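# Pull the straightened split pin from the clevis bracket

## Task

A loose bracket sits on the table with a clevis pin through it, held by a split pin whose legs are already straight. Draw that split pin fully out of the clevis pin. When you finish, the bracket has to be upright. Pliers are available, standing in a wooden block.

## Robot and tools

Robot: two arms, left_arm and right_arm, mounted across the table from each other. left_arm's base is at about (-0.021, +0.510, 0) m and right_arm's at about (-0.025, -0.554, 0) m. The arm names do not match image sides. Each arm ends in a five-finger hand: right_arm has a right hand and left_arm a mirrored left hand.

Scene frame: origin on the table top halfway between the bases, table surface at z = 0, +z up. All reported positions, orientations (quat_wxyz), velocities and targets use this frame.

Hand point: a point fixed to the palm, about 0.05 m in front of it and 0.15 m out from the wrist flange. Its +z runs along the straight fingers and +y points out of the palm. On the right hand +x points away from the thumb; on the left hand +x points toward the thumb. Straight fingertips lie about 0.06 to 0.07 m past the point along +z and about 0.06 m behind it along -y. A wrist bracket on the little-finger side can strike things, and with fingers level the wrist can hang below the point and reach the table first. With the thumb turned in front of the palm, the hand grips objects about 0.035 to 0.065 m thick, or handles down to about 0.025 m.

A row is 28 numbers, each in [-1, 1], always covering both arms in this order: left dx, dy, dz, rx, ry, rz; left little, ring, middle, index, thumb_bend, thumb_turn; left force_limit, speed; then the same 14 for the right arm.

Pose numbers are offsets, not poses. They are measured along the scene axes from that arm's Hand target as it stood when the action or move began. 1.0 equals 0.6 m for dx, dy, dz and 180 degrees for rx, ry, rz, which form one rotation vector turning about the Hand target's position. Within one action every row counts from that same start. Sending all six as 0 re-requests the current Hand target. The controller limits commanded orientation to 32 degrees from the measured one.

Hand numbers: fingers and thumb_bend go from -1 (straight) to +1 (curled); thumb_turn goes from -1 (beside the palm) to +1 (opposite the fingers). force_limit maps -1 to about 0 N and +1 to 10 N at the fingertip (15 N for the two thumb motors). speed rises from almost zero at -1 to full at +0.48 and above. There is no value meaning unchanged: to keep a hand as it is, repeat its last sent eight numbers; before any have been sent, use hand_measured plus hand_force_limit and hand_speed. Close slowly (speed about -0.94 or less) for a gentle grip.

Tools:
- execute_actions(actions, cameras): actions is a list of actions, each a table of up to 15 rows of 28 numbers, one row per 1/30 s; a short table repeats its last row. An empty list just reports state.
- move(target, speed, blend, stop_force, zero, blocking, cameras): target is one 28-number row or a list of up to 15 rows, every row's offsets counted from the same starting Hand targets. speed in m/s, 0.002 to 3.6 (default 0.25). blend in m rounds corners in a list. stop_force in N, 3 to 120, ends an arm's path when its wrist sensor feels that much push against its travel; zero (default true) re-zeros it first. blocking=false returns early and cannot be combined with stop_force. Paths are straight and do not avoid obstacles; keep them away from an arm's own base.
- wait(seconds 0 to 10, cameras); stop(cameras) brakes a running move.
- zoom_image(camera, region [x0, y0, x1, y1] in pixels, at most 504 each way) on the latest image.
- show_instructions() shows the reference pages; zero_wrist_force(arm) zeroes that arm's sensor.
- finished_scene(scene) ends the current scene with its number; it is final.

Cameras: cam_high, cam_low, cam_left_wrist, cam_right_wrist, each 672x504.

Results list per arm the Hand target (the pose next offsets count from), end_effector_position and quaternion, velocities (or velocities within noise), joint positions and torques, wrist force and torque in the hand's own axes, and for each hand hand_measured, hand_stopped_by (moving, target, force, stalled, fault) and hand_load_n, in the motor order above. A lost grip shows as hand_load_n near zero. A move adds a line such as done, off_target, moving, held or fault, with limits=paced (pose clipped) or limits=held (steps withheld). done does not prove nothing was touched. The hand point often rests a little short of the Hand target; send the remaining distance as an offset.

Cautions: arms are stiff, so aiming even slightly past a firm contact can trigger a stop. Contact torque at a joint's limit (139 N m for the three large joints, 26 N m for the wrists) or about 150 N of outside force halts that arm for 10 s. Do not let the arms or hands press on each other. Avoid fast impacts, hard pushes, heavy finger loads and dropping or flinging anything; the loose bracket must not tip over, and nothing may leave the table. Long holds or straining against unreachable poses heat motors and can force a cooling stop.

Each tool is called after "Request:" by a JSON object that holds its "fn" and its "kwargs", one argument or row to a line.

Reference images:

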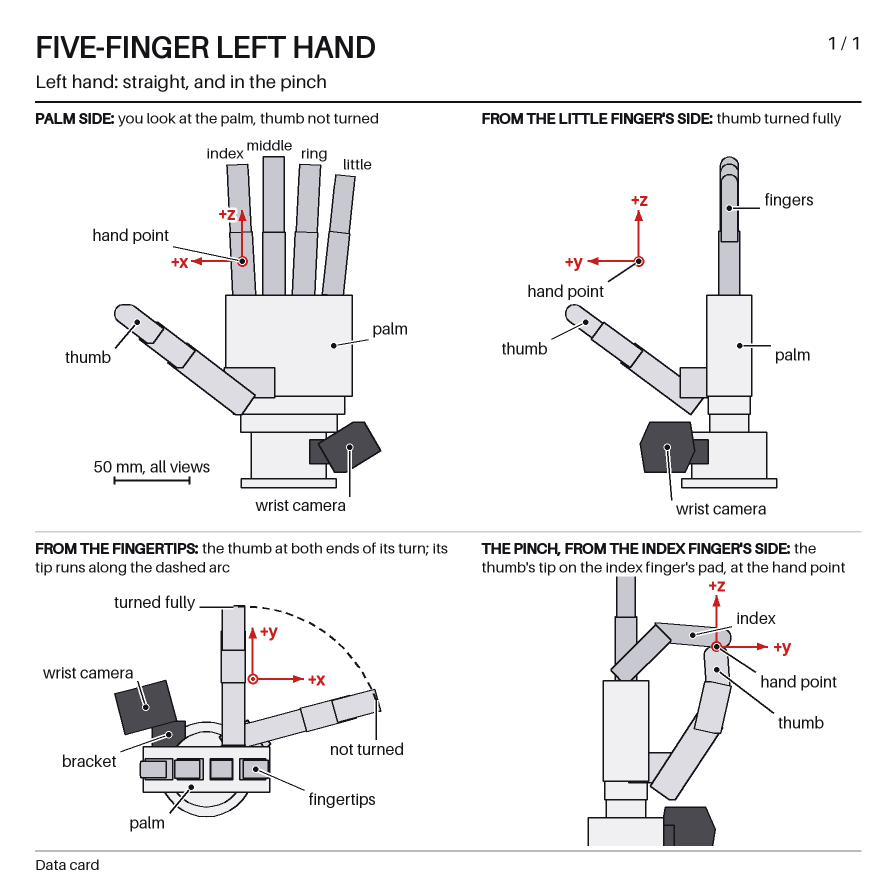

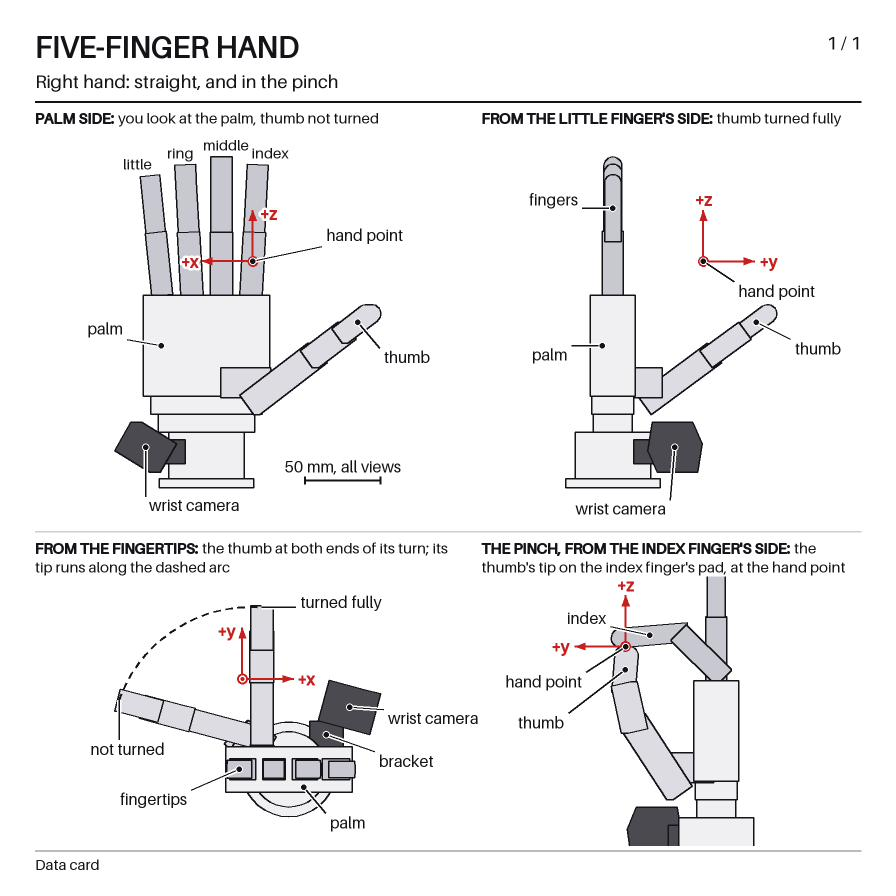

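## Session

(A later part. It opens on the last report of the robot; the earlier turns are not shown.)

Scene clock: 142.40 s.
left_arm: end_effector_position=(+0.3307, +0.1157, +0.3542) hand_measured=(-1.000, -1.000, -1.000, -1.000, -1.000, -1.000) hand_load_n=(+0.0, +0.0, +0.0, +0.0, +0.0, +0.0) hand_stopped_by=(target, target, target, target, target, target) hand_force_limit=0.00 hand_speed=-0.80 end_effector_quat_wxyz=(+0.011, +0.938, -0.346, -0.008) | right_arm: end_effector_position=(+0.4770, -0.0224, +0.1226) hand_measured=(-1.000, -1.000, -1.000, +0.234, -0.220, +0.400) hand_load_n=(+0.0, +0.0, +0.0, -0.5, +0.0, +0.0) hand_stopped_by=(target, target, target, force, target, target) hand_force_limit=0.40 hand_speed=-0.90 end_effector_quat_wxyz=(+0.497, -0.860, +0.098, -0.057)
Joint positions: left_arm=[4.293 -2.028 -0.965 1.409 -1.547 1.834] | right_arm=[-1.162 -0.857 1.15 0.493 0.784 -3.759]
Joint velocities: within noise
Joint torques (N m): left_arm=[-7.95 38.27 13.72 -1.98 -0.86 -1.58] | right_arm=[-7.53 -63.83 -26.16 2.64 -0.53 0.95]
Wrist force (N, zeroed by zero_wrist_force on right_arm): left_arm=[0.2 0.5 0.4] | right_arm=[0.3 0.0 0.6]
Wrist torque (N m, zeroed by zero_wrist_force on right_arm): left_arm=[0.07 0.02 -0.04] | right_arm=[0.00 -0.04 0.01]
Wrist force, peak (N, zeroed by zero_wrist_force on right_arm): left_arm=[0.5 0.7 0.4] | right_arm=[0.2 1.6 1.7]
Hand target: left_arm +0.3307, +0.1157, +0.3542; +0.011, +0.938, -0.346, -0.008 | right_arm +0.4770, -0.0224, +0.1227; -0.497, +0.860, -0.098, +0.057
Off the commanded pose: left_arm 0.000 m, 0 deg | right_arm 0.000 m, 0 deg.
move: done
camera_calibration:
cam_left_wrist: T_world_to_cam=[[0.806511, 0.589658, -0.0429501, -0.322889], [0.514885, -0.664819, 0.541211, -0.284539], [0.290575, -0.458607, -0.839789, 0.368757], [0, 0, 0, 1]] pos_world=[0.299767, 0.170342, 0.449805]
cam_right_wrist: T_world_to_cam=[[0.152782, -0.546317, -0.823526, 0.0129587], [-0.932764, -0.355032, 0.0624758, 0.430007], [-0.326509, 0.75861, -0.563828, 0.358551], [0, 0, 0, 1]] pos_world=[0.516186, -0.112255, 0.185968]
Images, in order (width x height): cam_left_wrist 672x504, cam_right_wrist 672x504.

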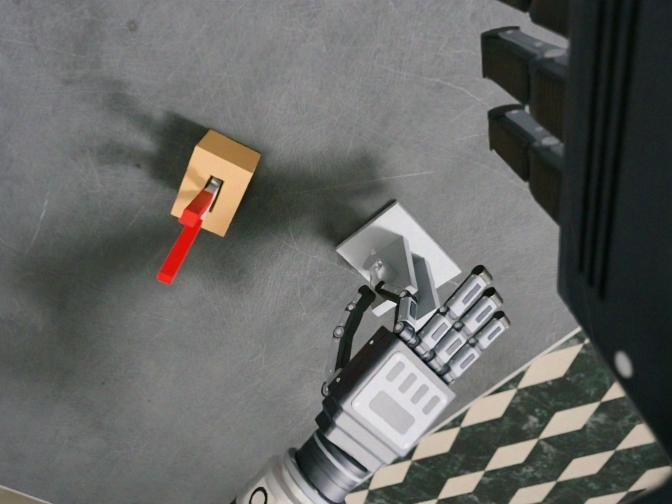

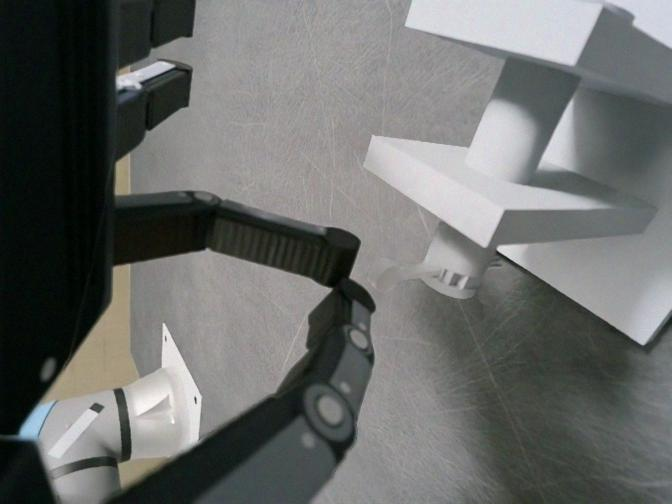

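Request:
{"fn": "move", "kwargs": {
  "target": [
    [0,0,0,0,0,0,-1,-1,-1,-1,-1,-1,0,-0.8,0.0,-0.005,0,0,0,0,-1,-1,-1,0.0,-0.23,0.4,0.4,-0.5],
    [0,0,0,0,0,0,-1,-1,-1,-1,-1,-1,0,-0.8,0.0,-0.005,-0.018,0,0,0,-1,-1,-1,0.0,-0.23,0.4,0.4,-0.5]
  ],
  "cameras": ["cam_left_wrist","cam_right_wrist"],
  "speed": 0.05
}}

Request:
{"fn": "zoom_image", "kwargs": {
  "camera": "cam_left_wrist",
  "region": [320, 220, 440, 320]
}}

Request:
{"fn": "zoom_image", "kwargs": {
  "camera": "cam_right_wrist",
  "region": [280, 150, 500, 370]
}}

Scene clock: 147.30 s.
left_arm: end_effector_position=(+0.3307, +0.1157, +0.3542) hand_measured=(-1.000, -1.000, -1.000, -1.000, -1.000, -1.000) hand_load_n=(+0.0, +0.0, +0.0, +0.0, +0.0, +0.0) hand_stopped_by=(target, target, target, target, target, target) hand_force_limit=0.00 hand_speed=-0.80 end_effector_quat_wxyz=(+0.011, +0.938, -0.346, -0.008) | right_arm: end_effector_position=(+0.4770, -0.0254, +0.1121) hand_measured=(-1.000, -1.000, -1.000, +0.000, -0.230, +0.400) hand_load_n=(-0.5, +0.0, +0.0, +0.0, +0.0, +0.0) hand_stopped_by=(target, target, target, target, target, target) hand_force_limit=0.40 hand_speed=-0.50 end_effector_quat_wxyz=(+0.497, -0.860, +0.098, -0.057)
Joint positions: left_arm=[4.293 -2.028 -0.965 1.409 -1.547 1.834] | right_arm=[-1.166 -0.852 1.171 0.471 0.78 -3.764]
Joint velocities: within noise
Joint torques (N m): left_arm=[-7.67 38.22 13.43 -1.72 -0.8 -1.68] | right_arm=[-10.19 -35.95 -8.61 -0.83 -2.33 -0.67]
Wrist force (N, zeroed by zero_wrist_force on right_arm): left_arm=[0.2 0.5 0.3] | right_arm=[0.4 -0.2 0.5]
Wrist torque (N m, zeroed by zero_wrist_force on right_arm): left_arm=[0.07 0.02 -0.04] | right_arm=[-0.03 -0.03 0.01]
Wrist force, peak (N, zeroed by zero_wrist_force on right_arm): left_arm=[0.5 0.5 0.6] | right_arm=[0.4 -0.3 0.8]
Hand target: left_arm +0.3307, +0.1157, +0.3542; +0.011, +0.938, -0.346, -0.008 | right_arm +0.4770, -0.0254, +0.1119; -0.497, +0.860, -0.098, +0.057
Off the commanded pose: left_arm 0.000 m, 0 deg | right_arm 0.000 m, 0 deg.
move: done
camera_calibration:
cam_left_wrist: T_world_to_cam=[[0.806511, 0.589658, -0.0429501, -0.322889], [0.514885, -0.664819, 0.541211, -0.284539], [0.290575, -0.458607, -0.839789, 0.368757], [0, 0, 0, 1]] pos_world=[0.299767, 0.170342, 0.449805]
cam_right_wrist: T_world_to_cam=[[0.152936, -0.546331, -0.823488, 0.00258458], [-0.932745, -0.355103, 0.0623609, 0.4296], [-0.326493, 0.758567, -0.563896, 0.354905], [0, 0, 0, 1]] pos_world=[0.516186, -0.115255, 0.175468]
Images, in order (width x height): cam_left_wrist 672x504, cam_right_wrist 672x504.

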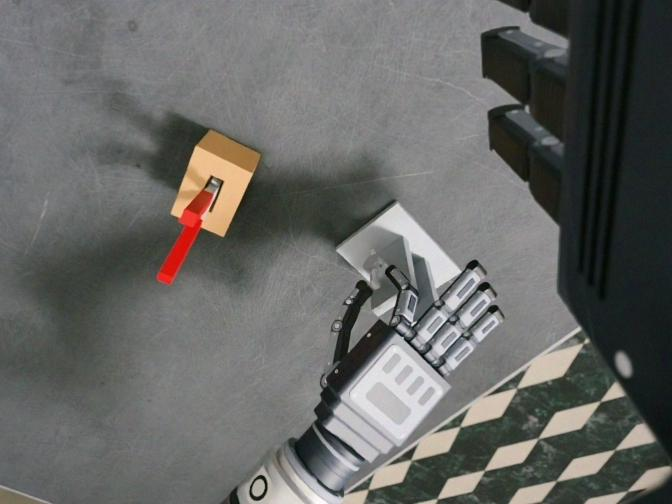

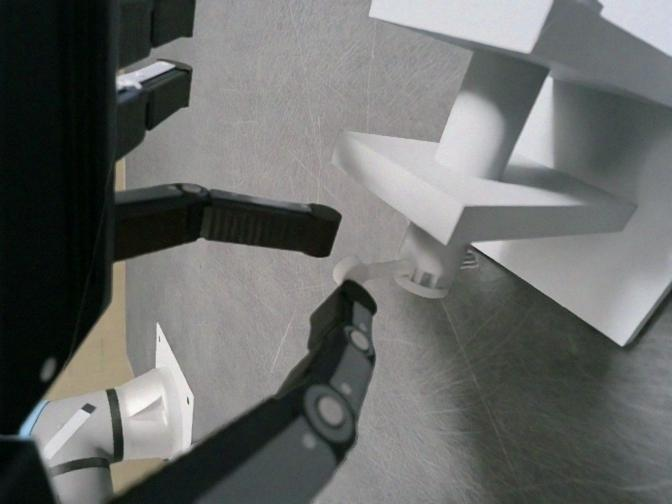

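Scaled by 4.200 from the camera's 672x504 image, which has a finer 960x720 frame.

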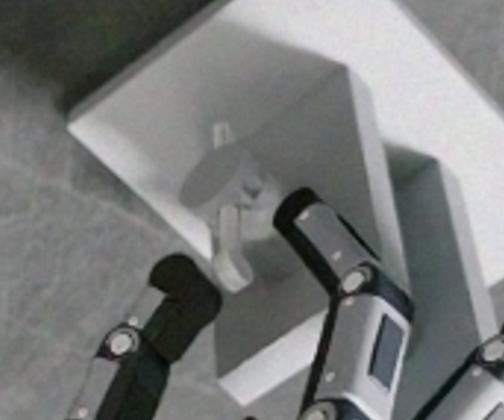

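Scaled by 2.291 from the camera's 672x504 image, which has a finer 960x720 frame.

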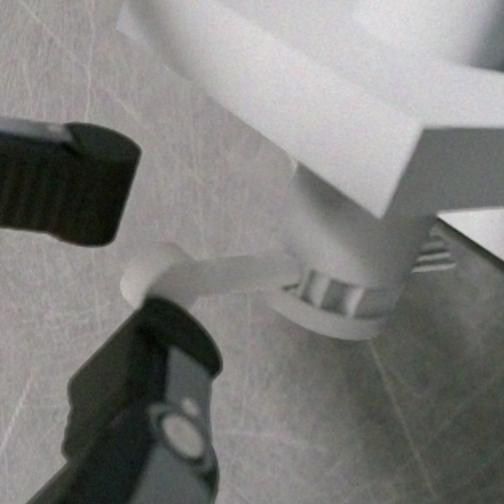

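Request:
{"fn": "move", "kwargs": {
  "target": [
    [0,0,0,0,0,0,-1,-1,-1,-1,-1,-1,0,-0.8,0.0,0,-0.009,0,0,0,-1,-1,-1,0.0,-0.23,0.4,0.4,-0.9],
    [0,0,0,0,0,0,-1,-1,-1,-1,-1,-1,0,-0.8,0.0012,0.005,-0.009,0,0,0,-1,-1,-1,0.9,-0.23,0.4,0.5,-0.9]
  ],
  "cameras": ["cam_left_wrist","cam_right_wrist"],
  "speed": 0.05
}}

Request:
{"fn": "zoom_image", "kwargs": {
  "camera": "cam_left_wrist",
  "region": [320, 220, 440, 320]
}}

Request:
{"fn": "zoom_image", "kwargs": {
  "camera": "cam_right_wrist",
  "region": [280, 150, 500, 370]
}}

Scene clock: 151.13 s.
left_arm: end_effector_position=(+0.3307, +0.1157, +0.3542) hand_measured=(-1.000, -1.000, -1.000, -1.000, -1.000, -1.000) hand_load_n=(+0.0, +0.0, +0.0, +0.0, -0.5, +0.0) hand_stopped_by=(target, target, target, target, target, target) hand_force_limit=0.00 hand_speed=-0.80 end_effector_quat_wxyz=(+0.011, +0.938, -0.346, -0.008) | right_arm: end_effector_position=(+0.4777, -0.0224, +0.1065) hand_measured=(-1.000, -1.000, -1.000, +0.230, -0.232, +0.400) hand_load_n=(+0.0, +0.0, +0.0, +10.5, +3.5, +0.0) hand_stopped_by=(target, target, target, force, target, target) hand_force_limit=0.50 hand_speed=-0.90 end_effector_quat_wxyz=(+0.497, -0.860, +0.098, -0.057)
Joint positions: left_arm=[4.293 -2.028 -0.965 1.409 -1.547 1.834] | right_arm=[-1.162 -0.843 1.169 0.461 0.783 -3.759]
Joint velocities: within noise
Joint torques (N m): left_arm=[-7.72 38.61 14.08 -1.53 -0.83 -1.64] | right_arm=[11.86 -37.73 -25.83 -0.04 0.73 1.66]
Wrist force (N, zeroed by zero_wrist_force on right_arm): left_arm=[0.4 0.4 0.4] | right_arm=[0.0 0.0 0.7]
Wrist torque (N m, zeroed by zero_wrist_force on right_arm): left_arm=[0.05 -0.01 -0.03] | right_arm=[-0.01 -0.02 -0.01]
Wrist force, peak (N, zeroed by zero_wrist_force on right_arm): left_arm=[0.4 0.6 0.6] | right_arm=[0.1 0.4 -3.3]
Hand target: left_arm +0.3307, +0.1157, +0.3542; +0.011, +0.938, -0.346, -0.008 | right_arm +0.4778, -0.0224, +0.1065; -0.497, +0.860, -0.098, +0.057
Off the commanded pose: left_arm 0.000 m, 0 deg | right_arm 0.000 m, 0 deg.
move: done
camera_calibration:
cam_left_wrist: T_world_to_cam=[[0.806511, 0.589658, -0.0429501, -0.322889], [0.514885, -0.664819, 0.541211, -0.284539], [0.290575, -0.458607, -0.839789, 0.368757], [0, 0, 0, 1]] pos_world=[0.299767, 0.170342, 0.449805]
cam_right_wrist: T_world_to_cam=[[0.152834, -0.546298, -0.823529, -0.000431259], [-0.932756, -0.355063, 0.0624304, 0.431666], [-0.32651, 0.75861, -0.563828, 0.349702], [0, 0, 0, 1]] pos_world=[0.516886, -0.112255, 0.169868]
Images, in order (width x height): cam_left_wrist 672x504, cam_right_wrist 672x504.

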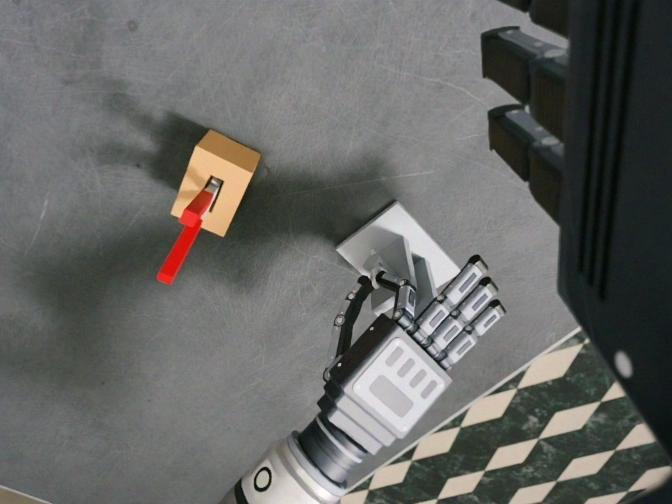

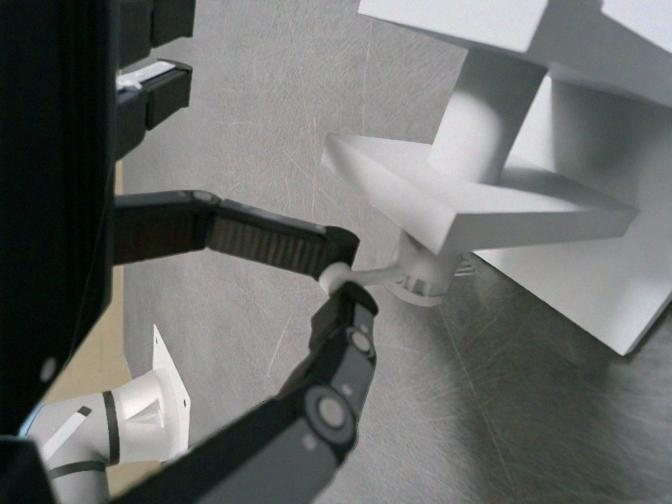

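Scaled by 4.200 from the camera's 672x504 image, which has a finer 960x720 frame.

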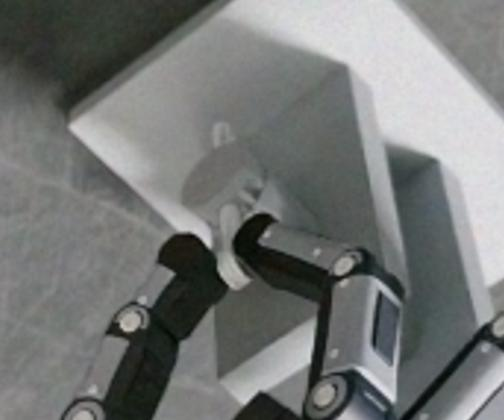

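Scaled by 2.291 from the camera's 672x504 image, which has a finer 960x720 frame.

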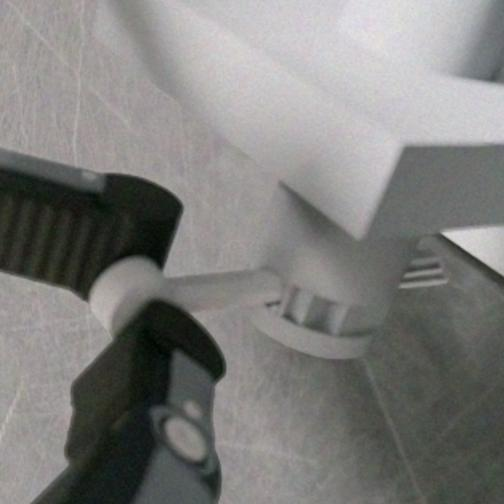

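Request:
{"fn": "move", "kwargs": {
  "target": [0,0,0,0,0,0,-1,-1,-1,-1,-1,-1,0,-0.8,0.0,0.0,0.025,0,0,0,-1,-1,-1,0.9,-0.23,0.4,0.5,-0.9],
  "cameras": ["cam_left_wrist","cam_right_wrist"],
  "speed": 0.01
}}

Request:
{"fn": "zoom_image", "kwargs": {
  "camera": "cam_right_wrist",
  "region": [280, 150, 500, 370]
}}

Scene clock: 154.50 s.
left_arm: end_effector_position=(+0.3307, +0.1157, +0.3542) hand_measured=(-1.000, -1.000, -1.000, -1.000, -1.000, -1.000) hand_load_n=(+0.0, +0.0, +0.0, +0.0, +0.0, -0.5) hand_stopped_by=(target, target, target, target, target, target) hand_force_limit=0.00 hand_speed=-0.80 end_effector_quat_wxyz=(+0.011, +0.938, -0.346, -0.008) | right_arm: end_effector_position=(+0.4777, -0.0224, +0.1213) hand_measured=(-1.000, -1.000, -1.000, +0.230, -0.230, +0.400) hand_load_n=(+0.0, +0.0, +0.0, +0.0, +0.0, +0.0) hand_stopped_by=(target, target, target, force, target, target) hand_force_limit=0.50 hand_speed=-0.90 end_effector_quat_wxyz=(+0.497, -0.860, +0.098, -0.057)
Joint positions: left_arm=[4.293 -2.028 -0.965 1.409 -1.547 1.834] | right_arm=[-1.162 -0.854 1.149 0.491 0.783 -3.759]
Joint velocities: within noise
Joint torques (N m): left_arm=[-7.35 38.92 13.9 -1.31 -0.72 -1.64] | right_arm=[-7.59 -64.02 -25.4 2.81 -2.32 1.41]
Wrist force (N, zeroed by zero_wrist_force on right_arm): left_arm=[0.2 0.3 0.4] | right_arm=[0.2 -0.2 0.5]
Wrist torque (N m, zeroed by zero_wrist_force on right_arm): left_arm=[0.04 0.02 -0.04] | right_arm=[-0.02 -0.02 0.00]
Wrist force, peak (N, zeroed by zero_wrist_force on right_arm): left_arm=[0.4 0.8 0.5] | right_arm=[0.4 3.4 2.7]
Hand target: left_arm +0.3307, +0.1157, +0.3542; +0.011, +0.938, -0.346, -0.008 | right_arm +0.4778, -0.0224, +0.1215; -0.497, +0.860, -0.098, +0.057
Off the commanded pose: left_arm 0.000 m, 0 deg | right_arm 0.000 m, 0 deg.
move: done
camera_calibration:
cam_left_wrist: T_world_to_cam=[[0.806511, 0.589658, -0.0429501, -0.322889], [0.514885, -0.664819, 0.541211, -0.284539], [0.290575, -0.458607, -0.839789, 0.368757], [0, 0, 0, 1]] pos_world=[0.299767, 0.170342, 0.449805]
cam_right_wrist: T_world_to_cam=[[0.152782, -0.546317, -0.823526, 0.0117812], [-0.932764, -0.355032, 0.0624758, 0.430741], [-0.326509, 0.75861, -0.563828, 0.358047], [0, 0, 0, 1]] pos_world=[0.516886, -0.112255, 0.184668]
Images, in order (width x height): cam_left_wrist 672x504, cam_right_wrist 672x504.

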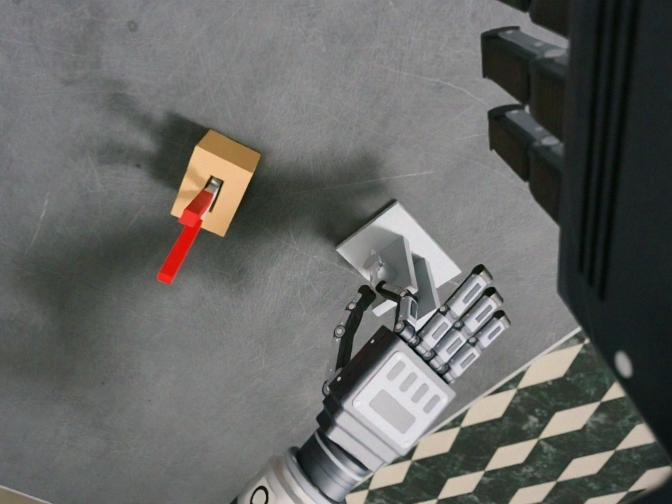

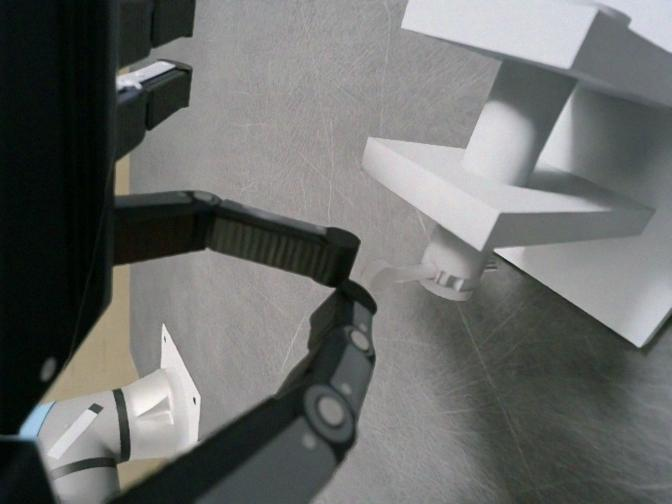

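Scaled by 2.291 from the camera's 672x504 image, which has a finer 960x720 frame.

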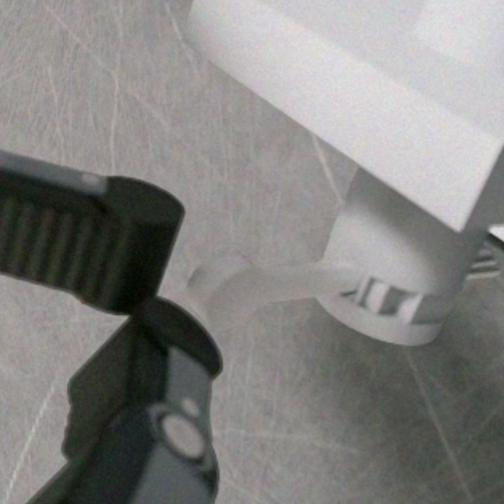

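Request:
{"fn": "zoom_image", "kwargs": {
  "camera": "cam_left_wrist",
  "region": [340, 230, 410, 300]
}}

Request:
{"fn": "zoom_image", "kwargs": {
  "camera": "cam_right_wrist",
  "region": [340, 220, 520, 320]
}}

Scaled by 7.200 from the camera's 672x504 image, which has a finer 960x720 frame.

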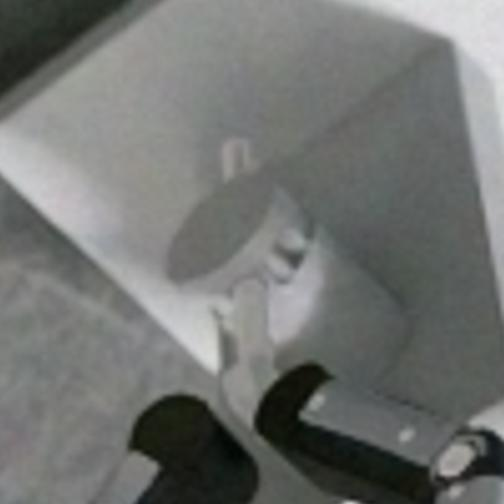

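Scaled by 2.800 from the camera's 672x504 image, which has a finer 960x720 frame.

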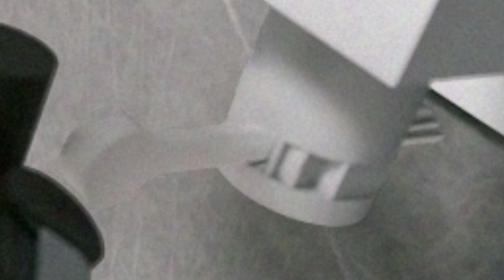

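Request:
{"fn": "move", "kwargs": {
  "target": [
    [0,0,0,0,0,0,-1,-1,-1,-1,-1,-1,0,-0.8,0.0,-0.006,0,0,0,0,-1,-1,-1,0.0,-0.23,0.4,0.5,-0.5],
    [0,0,0,0,0,0,-1,-1,-1,-1,-1,-1,0,-0.8,0.0,-0.006,-0.022,0,0,0,-1,-1,-1,0.0,-0.23,0.4,0.5,-0.5],
    [0,0,0,0,0,0,-1,-1,-1,-1,-1,-1,0,-0.8,0,0,-0.022,0,0,0,-1,-1,-1,0.9,-0.23,0.4,0.9,-0.9]
  ],
  "cameras": ["cam_left_wrist","cam_right_wrist"],
  "speed": 0.05
}}

Request:
{"fn": "zoom_image", "kwargs": {
  "camera": "cam_left_wrist",
  "region": [320, 220, 440, 320]
}}

Request:
{"fn": "zoom_image", "kwargs": {
  "camera": "cam_right_wrist",
  "region": [280, 150, 500, 370]
}}

Scene clock: 165.67 s.
left_arm: end_effector_position=(+0.3307, +0.1157, +0.3542) hand_measured=(-1.000, -1.000, -1.000, -1.000, -1.000, -1.000) hand_load_n=(+0.0, +0.0, +0.0, +0.0, +0.0, +0.0) hand_stopped_by=(target, target, target, target, target, target) hand_force_limit=0.00 hand_speed=-0.80 end_effector_quat_wxyz=(+0.011, +0.938, -0.346, -0.008) | right_arm: end_effector_position=(+0.4778, -0.0224, +0.1083) hand_measured=(-1.000, -1.000, -1.000, +0.230, -0.230, +0.400) hand_load_n=(+0.0, +0.0, +0.0, +10.0, +3.5, +0.0) hand_stopped_by=(target, target, target, force, target, target) hand_force_limit=0.90 hand_speed=-0.90 end_effector_quat_wxyz=(+0.497, -0.860, +0.098, -0.057)
Joint positions: left_arm=[4.293 -2.028 -0.965 1.409 -1.547 1.834] | right_arm=[-1.162 -0.844 1.166 0.464 0.783 -3.759]
Joint velocities: within noise
Joint torques (N m): left_arm=[-6.6 40.18 14.02 -1.1 -0.55 -1.69] | right_arm=[11.47 -37.91 -25.16 -0.23 0.62 1.67]
Wrist force (N, zeroed by zero_wrist_force on right_arm): left_arm=[0.3 0.2 0.3] | right_arm=[-0.1 -0.2 0.5]
Wrist torque (N m, zeroed by zero_wrist_force on right_arm): left_arm=[0.03 0.00 -0.03] | right_arm=[-0.02 -0.01 -0.01]
Wrist force, peak (N, zeroed by zero_wrist_force on right_arm): left_arm=[0.6 0.6 0.5] | right_arm=[0.1 -0.1 -2.3]
Hand target: left_arm +0.3307, +0.1157, +0.3542; +0.011, +0.938, -0.346, -0.008 | right_arm +0.4778, -0.0224, +0.1083; -0.497, +0.860, -0.098, +0.057
Off the commanded pose: left_arm 0.000 m, 0 deg | right_arm 0.000 m, 0 deg.
move: done
camera_calibration:
cam_left_wrist: T_world_to_cam=[[0.806511, 0.589658, -0.0429501, -0.322889], [0.514885, -0.664819, 0.541211, -0.284539], [0.290575, -0.458607, -0.839789, 0.368757], [0, 0, 0, 1]] pos_world=[0.299767, 0.170342, 0.449805]
cam_right_wrist: T_world_to_cam=[[0.152834, -0.546298, -0.823529, 0.00105109], [-0.932756, -0.355063, 0.0624304, 0.431553], [-0.32651, 0.75861, -0.563828, 0.350717], [0, 0, 0, 1]] pos_world=[0.516886, -0.112255, 0.171668]
Images, in order (width x height): cam_left_wrist 672x504, cam_right_wrist 672x504.

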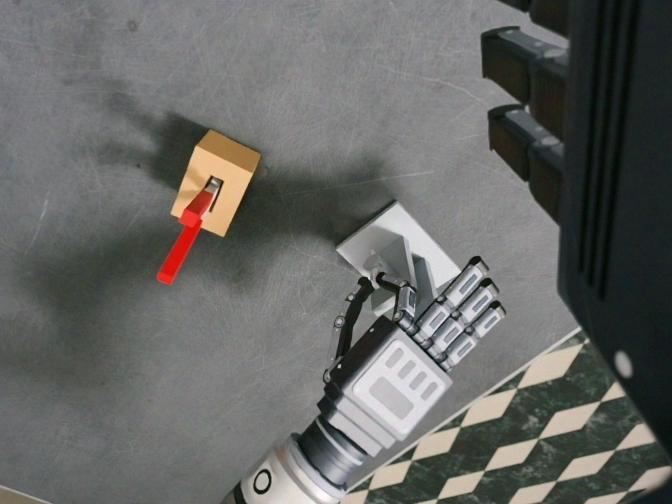

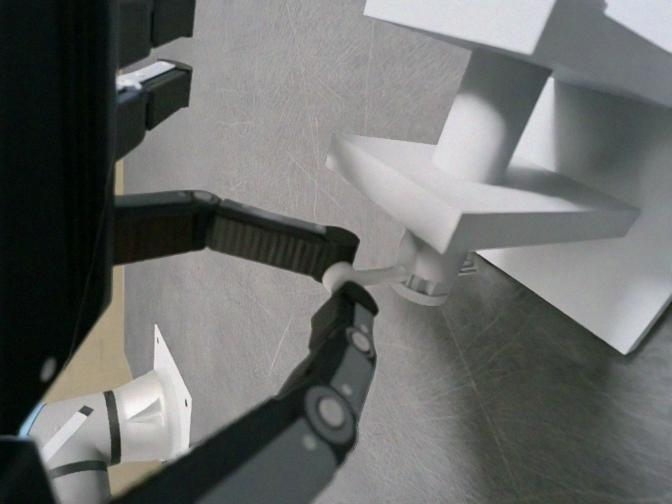

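Scaled by 4.200 from the camera's 672x504 image, which has a finer 960x720 frame.

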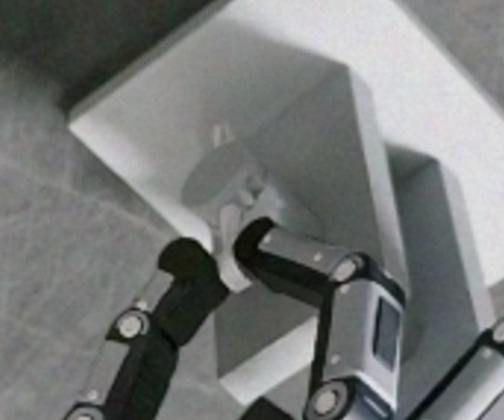

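Scaled by 2.291 from the camera's 672x504 image, which has a finer 960x720 frame.

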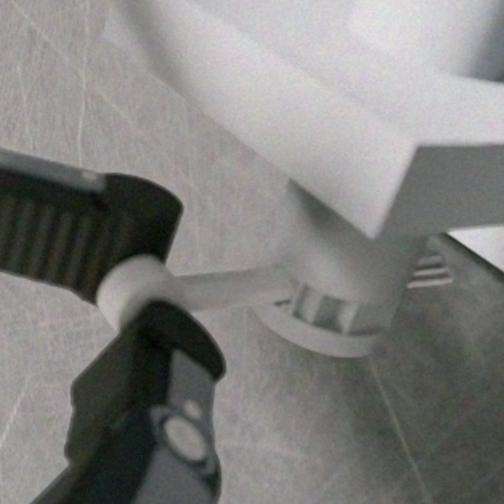

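Request:
{"fn": "move", "kwargs": {
  "target": [0,0,0,0,0,0,-1,-1,-1,-1,-1,-1,0,-0.8,0.0,0.0,0.004,0,0,0,-1,-1,-1,0.9,-0.23,0.4,0.9,-0.9],
  "cameras": ["cam_right_wrist"],
  "speed": 0.01
}}

Request:
{"fn": "move", "kwargs": {
  "target": [0,0,0,0,0,0,-1,-1,-1,-1,-1,-1,0,-0.8,0.0,0.0,0.004,0,0,0,-1,-1,-1,0.95,-0.23,0.4,0.9,-0.9],
  "cameras": ["cam_right_wrist"],
  "speed": 0.01
}}

Request:
{"fn": "zoom_image", "kwargs": {
  "camera": "cam_right_wrist",
  "region": [280, 150, 500, 370]
}}

Scene clock: 167.90 s.
left_arm: end_effector_position=(+0.3307, +0.1157, +0.3542) hand_measured=(-1.000, -1.000, -1.000, -1.000, -1.000, -1.000) hand_load_n=(+0.0, +0.0, +0.0, +0.0, +0.0, +0.0) hand_stopped_by=(target, target, target, target, target, target) hand_force_limit=0.00 hand_speed=-0.80 end_effector_quat_wxyz=(+0.011, +0.938, -0.346, -0.008) | right_arm: end_effector_position=(+0.4777, -0.0224, +0.1106) hand_measured=(-1.000, -1.000, -1.000, +0.230, -0.232, +0.400) hand_load_n=(+0.0, +0.0, +0.0, +8.0, +5.0, -0.5) hand_stopped_by=(target, target, target, force, target, target) hand_force_limit=0.90 hand_speed=-0.90 end_effector_quat_wxyz=(+0.497, -0.860, +0.098, -0.057)
Joint positions: left_arm=[4.293 -2.028 -0.965 1.409 -1.547 1.834] | right_arm=[-1.162 -0.846 1.164 0.469 0.783 -3.759]
Joint velocities: within noise
Joint torques (N m): left_arm=[-6.36 40.46 13.69 -0.96 -0.64 -1.76] | right_arm=[0.31 -66.27 -27.24 2.77 -0.43 1.79]
Wrist force (N, zeroed by zero_wrist_force on right_arm): left_arm=[0.2 0.5 0.4] | right_arm=[0.2 2.8 2.3]
Wrist torque (N m, zeroed by zero_wrist_force on right_arm): left_arm=[0.06 0.02 -0.05] | right_arm=[0.01 0.00 -0.02]
Wrist force, peak (N, zeroed by zero_wrist_force on right_arm): left_arm=[0.4 0.6 0.7] | right_arm=[0.4 3.1 2.7]
Hand target: left_arm +0.3307, +0.1157, +0.3542; +0.011, +0.938, -0.346, -0.008 | right_arm +0.4778, -0.0224, +0.1107; -0.497, +0.860, -0.098, +0.057
Off the commanded pose: left_arm 0.000 m, 0 deg | right_arm 0.000 m, 0 deg.
move: done
camera_calibration:
cam_right_wrist: T_world_to_cam=[[0.152782, -0.546317, -0.823526, 0.0028871], [-0.932764, -0.355032, 0.0624758, 0.431416], [-0.326509, 0.75861, -0.563828, 0.351957], [0, 0, 0, 1]] pos_world=[0.516886, -0.112255, 0.173868]
Images, in order (width x height): cam_right_wrist 672x504.

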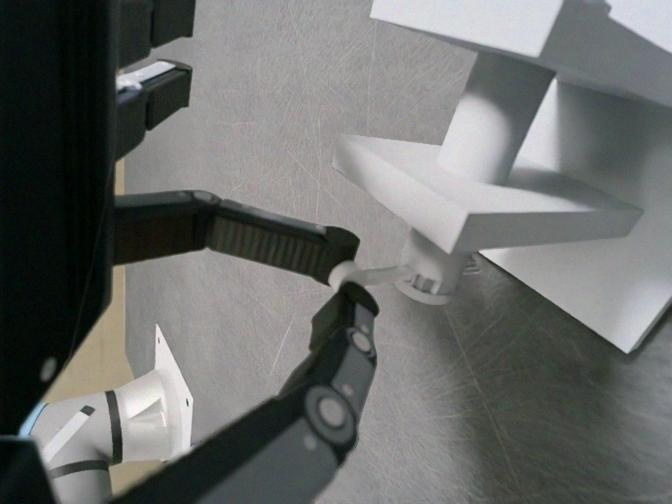

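Scene clock: 168.60 s.
left_arm: end_effector_position=(+0.3307, +0.1157, +0.3542) hand_measured=(-1.000, -1.000, -1.000, -1.000, -1.000, -1.000) hand_load_n=(+0.0, +0.0, +0.0, +0.0, +0.0, +0.0) hand_stopped_by=(target, target, target, target, target, target) hand_force_limit=0.00 hand_speed=-0.80 end_effector_quat_wxyz=(+0.011, +0.938, -0.346, -0.008) | right_arm: end_effector_position=(+0.4778, -0.0224, +0.1130) hand_measured=(-1.000, -1.000, -1.000, +0.236, -0.232, +0.400) hand_load_n=(+0.0, +0.0, +0.0, +9.5, +5.0, +0.0) hand_stopped_by=(target, target, target, force, target, target) hand_force_limit=0.90 hand_speed=-0.90 end_effector_quat_wxyz=(+0.497, -0.860, +0.098, -0.057)
Joint positions: left_arm=[4.293 -2.028 -0.965 1.409 -1.547 1.834] | right_arm=[-1.162 -0.848 1.16 0.474 0.783 -3.759]
Joint velocities: within noise
Joint torques (N m): left_arm=[-7.03 39.99 13.32 -0.9 -0.61 -1.65] | right_arm=[-3.18 -66.72 -27.29 2.54 -1.84 1.63]
Wrist force (N, zeroed by zero_wrist_force on right_arm): left_arm=[0.2 0.4 0.5] | right_arm=[-0.7 2.4 2.9]
Wrist torque (N m, zeroed by zero_wrist_force on right_arm): left_arm=[0.04 0.01 -0.04] | right_arm=[-0.02 0.00 -0.02]
Wrist force, peak (N, zeroed by zero_wrist_force on right_arm): left_arm=[0.5 0.6 0.5] | right_arm=[0.0 3.6 2.7]
Hand target: left_arm +0.3307, +0.1157, +0.3542; +0.011, +0.938, -0.346, -0.008 | right_arm +0.4778, -0.0224, +0.1131; -0.497, +0.860, -0.098, +0.057
Off the commanded pose: left_arm 0.000 m, 0 deg | right_arm 0.000 m, 0 deg.
move: done
camera_calibration:
cam_right_wrist: T_world_to_cam=[[0.152782, -0.546317, -0.823526, 0.00494591], [-0.932764, -0.355032, 0.0624758, 0.43126], [-0.326509, 0.75861, -0.563828, 0.353367], [0, 0, 0, 1]] pos_world=[0.516886, -0.112255, 0.176368]
Images, in order (width x height): cam_right_wrist 672x504.

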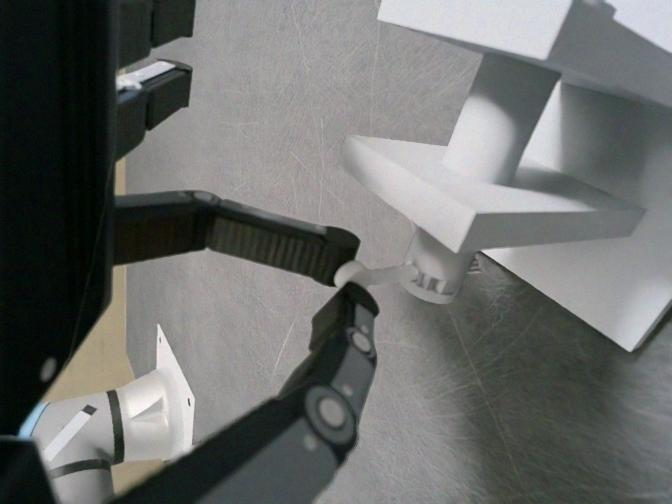

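Scaled by 2.291 from the camera's 672x504 image, which has a finer 960x720 frame.

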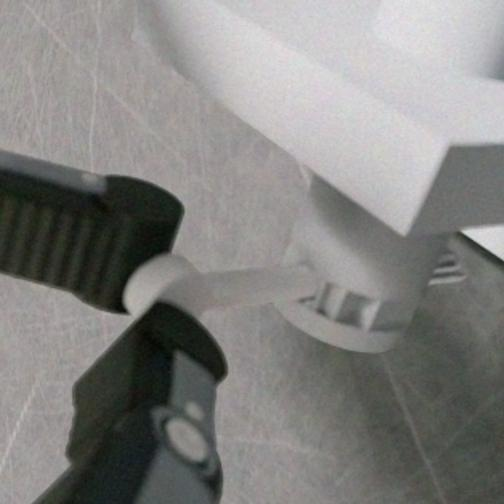

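Request:
{"fn": "move", "kwargs": {
  "target": [
    [0,0,0,0,0,0,-1,-1,-1,-1,-1,-1,0,-0.8,0.0,-0.006,0,0,0,0,-1,-1,-1,0.0,-0.23,0.4,0.5,-0.5],
    [0,0,0,0,0,0,-1,-1,-1,-1,-1,-1,0,-0.8,0.0,-0.006,-0.018,0,0,0,-1,-1,-1,0.0,-0.23,0.4,0.5,-0.5],
    [0,0,0,0,0,0,-1,-1,-1,-1,-1,-1,0,-0.8,0,0.001,-0.018,0,0,0,-1,-1,-1,0.9,-0.23,0.4,0.9,-0.9]
  ],
  "cameras": ["cam_left_wrist","cam_right_wrist"],
  "speed": 0.05
}}

Request:
{"fn": "zoom_image", "kwargs": {
  "camera": "cam_left_wrist",
  "region": [340, 230, 410, 300]
}}

Request:
{"fn": "zoom_image", "kwargs": {
  "camera": "cam_right_wrist",
  "region": [280, 180, 480, 360]
}}

Scene clock: 199.97 s.
left_arm: end_effector_position=(+0.3307, +0.1157, +0.3542) hand_measured=(-1.000, -1.000, -1.000, -1.000, -1.000, -1.000) hand_load_n=(+0.0, +0.0, +0.0, +0.0, +0.0, +0.0) hand_stopped_by=(target, target, target, target, target, target) hand_force_limit=0.00 hand_speed=-0.80 end_effector_quat_wxyz=(+0.011, +0.938, -0.346, -0.008) | right_arm: end_effector_position=(+0.4778, -0.0218, +0.1023) hand_measured=(-1.000, -1.000, -1.000, +0.248, -0.232, +0.400) hand_load_n=(+0.0, +0.0, +0.0, +10.5, +5.5, -0.5) hand_stopped_by=(target, target, target, force, target, target) hand_force_limit=0.90 hand_speed=-0.90 end_effector_quat_wxyz=(+0.497, -0.860, +0.098, -0.057)
Joint positions: left_arm=[4.293 -2.028 -0.965 1.409 -1.547 1.834] | right_arm=[-1.161 -0.838 1.172 0.452 0.784 -3.758]
Joint velocities: within noise
Joint torques (N m): left_arm=[-6.16 40.77 14.02 -0.67 -0.4 -1.65] | right_arm=[11.55 -38.61 -25.84 0.1 0.41 1.69]
Wrist force (N, zeroed by zero_wrist_force on right_arm): left_arm=[0.5 0.4 0.3] | right_arm=[0.0 0.8 1.4]
Wrist torque (N m, zeroed by zero_wrist_force on right_arm): left_arm=[0.05 -0.03 -0.02] | right_arm=[-0.03 0.02 -0.03]
Wrist force, peak (N, zeroed by zero_wrist_force on right_arm): left_arm=[0.4 0.7 0.5] | right_arm=[-0.7 3.0 3.0]
Hand target: left_arm +0.3307, +0.1157, +0.3542; +0.011, +0.938, -0.346, -0.008 | right_arm +0.4778, -0.0218, +0.1023; -0.497, +0.860, -0.098, +0.057
Off the commanded pose: left_arm 0.000 m, 0 deg | right_arm 0.000 m, 0 deg.
move: done
camera_calibration:
cam_left_wrist: T_world_to_cam=[[0.806511, 0.589658, -0.0429501, -0.322889], [0.514885, -0.664819, 0.541211, -0.284539], [0.290575, -0.458607, -0.839789, 0.368757], [0, 0, 0, 1]] pos_world=[0.299767, 0.170342, 0.449805]
cam_right_wrist: T_world_to_cam=[[0.15291, -0.546269, -0.823534, -0.00359786], [-0.932743, -0.355108, 0.0623638, 0.43214], [-0.326511, 0.758609, -0.563828, 0.346879], [0, 0, 0, 1]] pos_world=[0.516886, -0.111655, 0.165668]
Images, in order (width x height): cam_left_wrist 672x504, cam_right_wrist 672x504.

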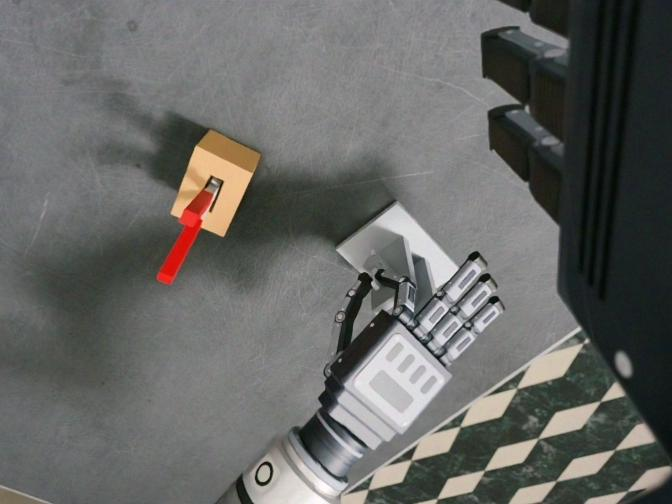

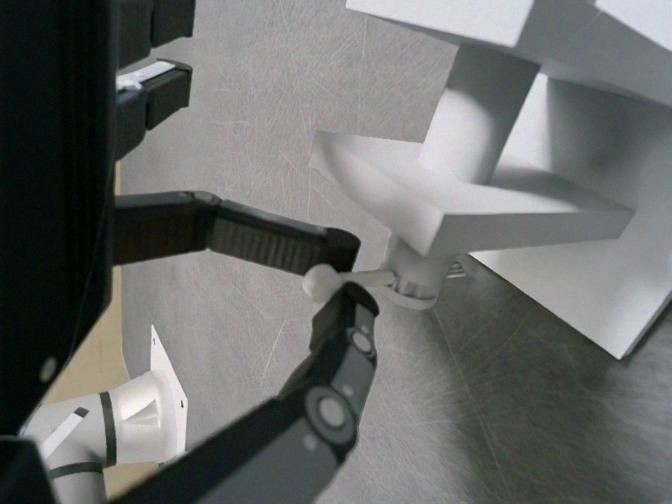

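Scaled by 7.200 from the camera's 672x504 image, which has a finer 960x720 frame.

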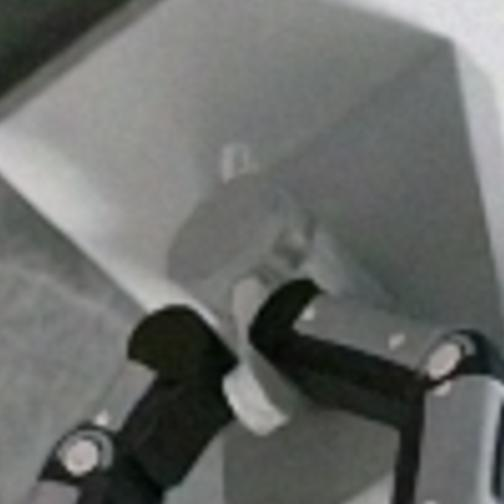

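Scaled by 2.520 from the camera's 672x504 image, which has a finer 960x720 frame.

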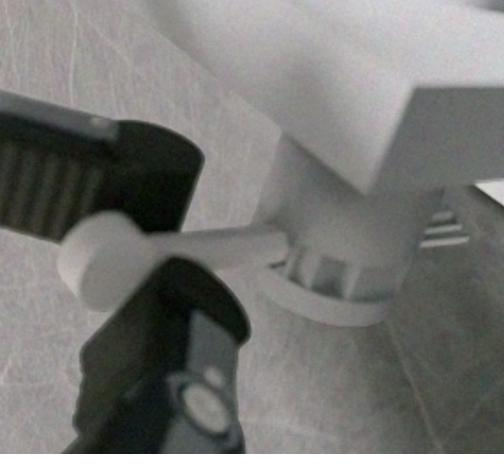

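Request:
{"fn": "move", "kwargs": {
  "target": [0,0,0,0,0,0,-1,-1,-1,-1,-1,-1,0,-0.8,0.0,0.0,0.008,0,0,0,-1,-1,-1,0.9,-0.23,0.4,0.9,-0.9],
  "cameras": ["cam_left_wrist","cam_right_wrist"],
  "speed": 0.01
}}

Request:
{"fn": "zoom_image", "kwargs": {
  "camera": "cam_left_wrist",
  "region": [340, 230, 410, 300]
}}

Request:
{"fn": "zoom_image", "kwargs": {
  "camera": "cam_right_wrist",
  "region": [280, 180, 480, 360]
}}

Scene clock: 203.00 s.
left_arm: end_effector_position=(+0.3307, +0.1157, +0.3542) hand_measured=(-1.000, -1.000, -1.000, -1.000, -1.000, -1.000) hand_load_n=(+0.0, +0.0, +0.0, +0.0, +0.0, +0.0) hand_stopped_by=(target, target, target, target, target, target) hand_force_limit=0.00 hand_speed=-0.80 end_effector_quat_wxyz=(+0.011, +0.938, -0.346, -0.008) | right_arm: end_effector_position=(+0.4777, -0.0218, +0.1069) hand_measured=(-1.000, -1.000, -1.000, +0.248, -0.232, +0.400) hand_load_n=(+0.0, -0.5, +0.0, +11.0, +8.5, +0.5) hand_stopped_by=(target, target, target, force, target, target) hand_force_limit=0.90 hand_speed=-0.90 end_effector_quat_wxyz=(+0.497, -0.860, +0.098, -0.057)
Joint positions: left_arm=[4.293 -2.028 -0.965 1.409 -1.547 1.834] | right_arm=[-1.161 -0.842 1.167 0.461 0.784 -3.758]
Joint velocities: within noise
Joint torques (N m): left_arm=[-6.25 40.55 14.2 -0.65 -0.37 -1.6] | right_arm=[-2.73 -69.48 -29.2 2.25 -1.89 1.56]
Wrist force (N, zeroed by zero_wrist_force on right_arm): left_arm=[0.5 0.4 0.4] | right_arm=[-1.8 5.6 4.1]
Wrist torque (N m, zeroed by zero_wrist_force on right_arm): left_arm=[0.05 -0.03 -0.02] | right_arm=[0.05 0.00 -0.02]
Wrist force, peak (N, zeroed by zero_wrist_force on right_arm): left_arm=[0.4 0.7 0.6] | right_arm=[-1.8 5.7 4.5]
Hand target: left_arm +0.3307, +0.1157, +0.3542; +0.011, +0.938, -0.346, -0.008 | right_arm +0.4778, -0.0218, +0.1071; -0.497, +0.860, -0.098, +0.057
Off the commanded pose: left_arm 0.000 m, 0 deg | right_arm 0.000 m, 0 deg.
move: done
camera_calibration:
cam_left_wrist: T_world_to_cam=[[0.806511, 0.589658, -0.0429501, -0.322889], [0.514885, -0.664819, 0.541211, -0.284539], [0.290575, -0.458607, -0.839789, 0.368757], [0, 0, 0, 1]] pos_world=[0.299767, 0.170342, 0.449805]
cam_right_wrist: T_world_to_cam=[[0.152782, -0.546317, -0.823526, 0.000250195], [-0.932764, -0.355032, 0.0624758, 0.431854], [-0.326509, 0.75861, -0.563828, 0.349472], [0, 0, 0, 1]] pos_world=[0.516886, -0.111655, 0.170268]
Images, in order (width x height): cam_left_wrist 672x504, cam_right_wrist 672x504.

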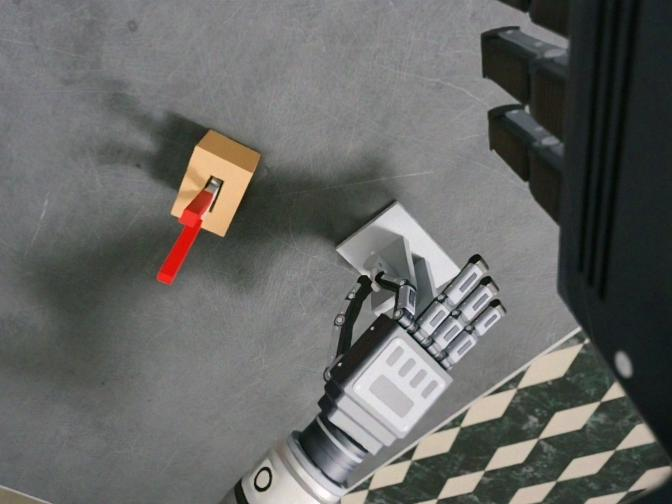

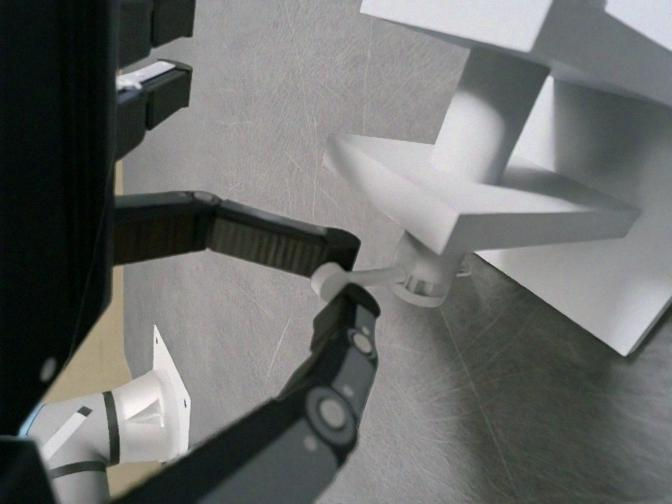

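Scaled by 7.200 from the camera's 672x504 image, which has a finer 960x720 frame.

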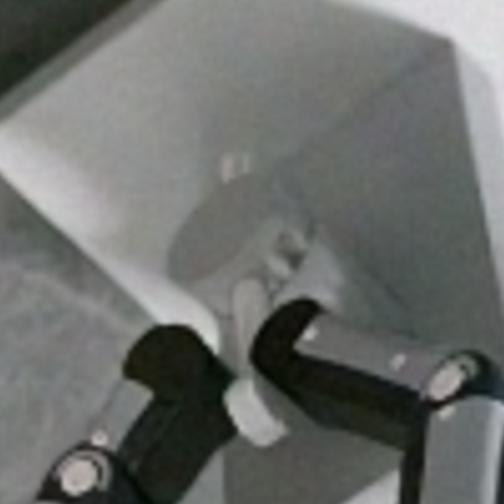

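Scaled by 2.520 from the camera's 672x504 image, which has a finer 960x720 frame.

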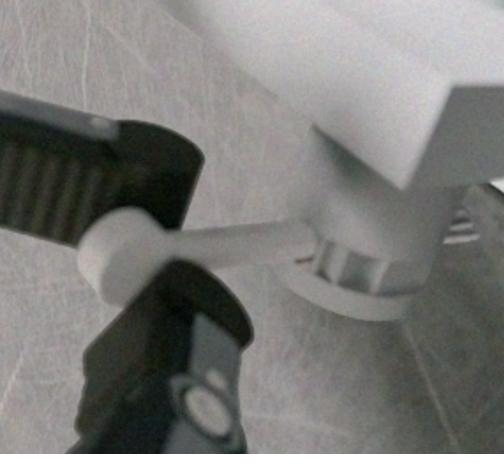

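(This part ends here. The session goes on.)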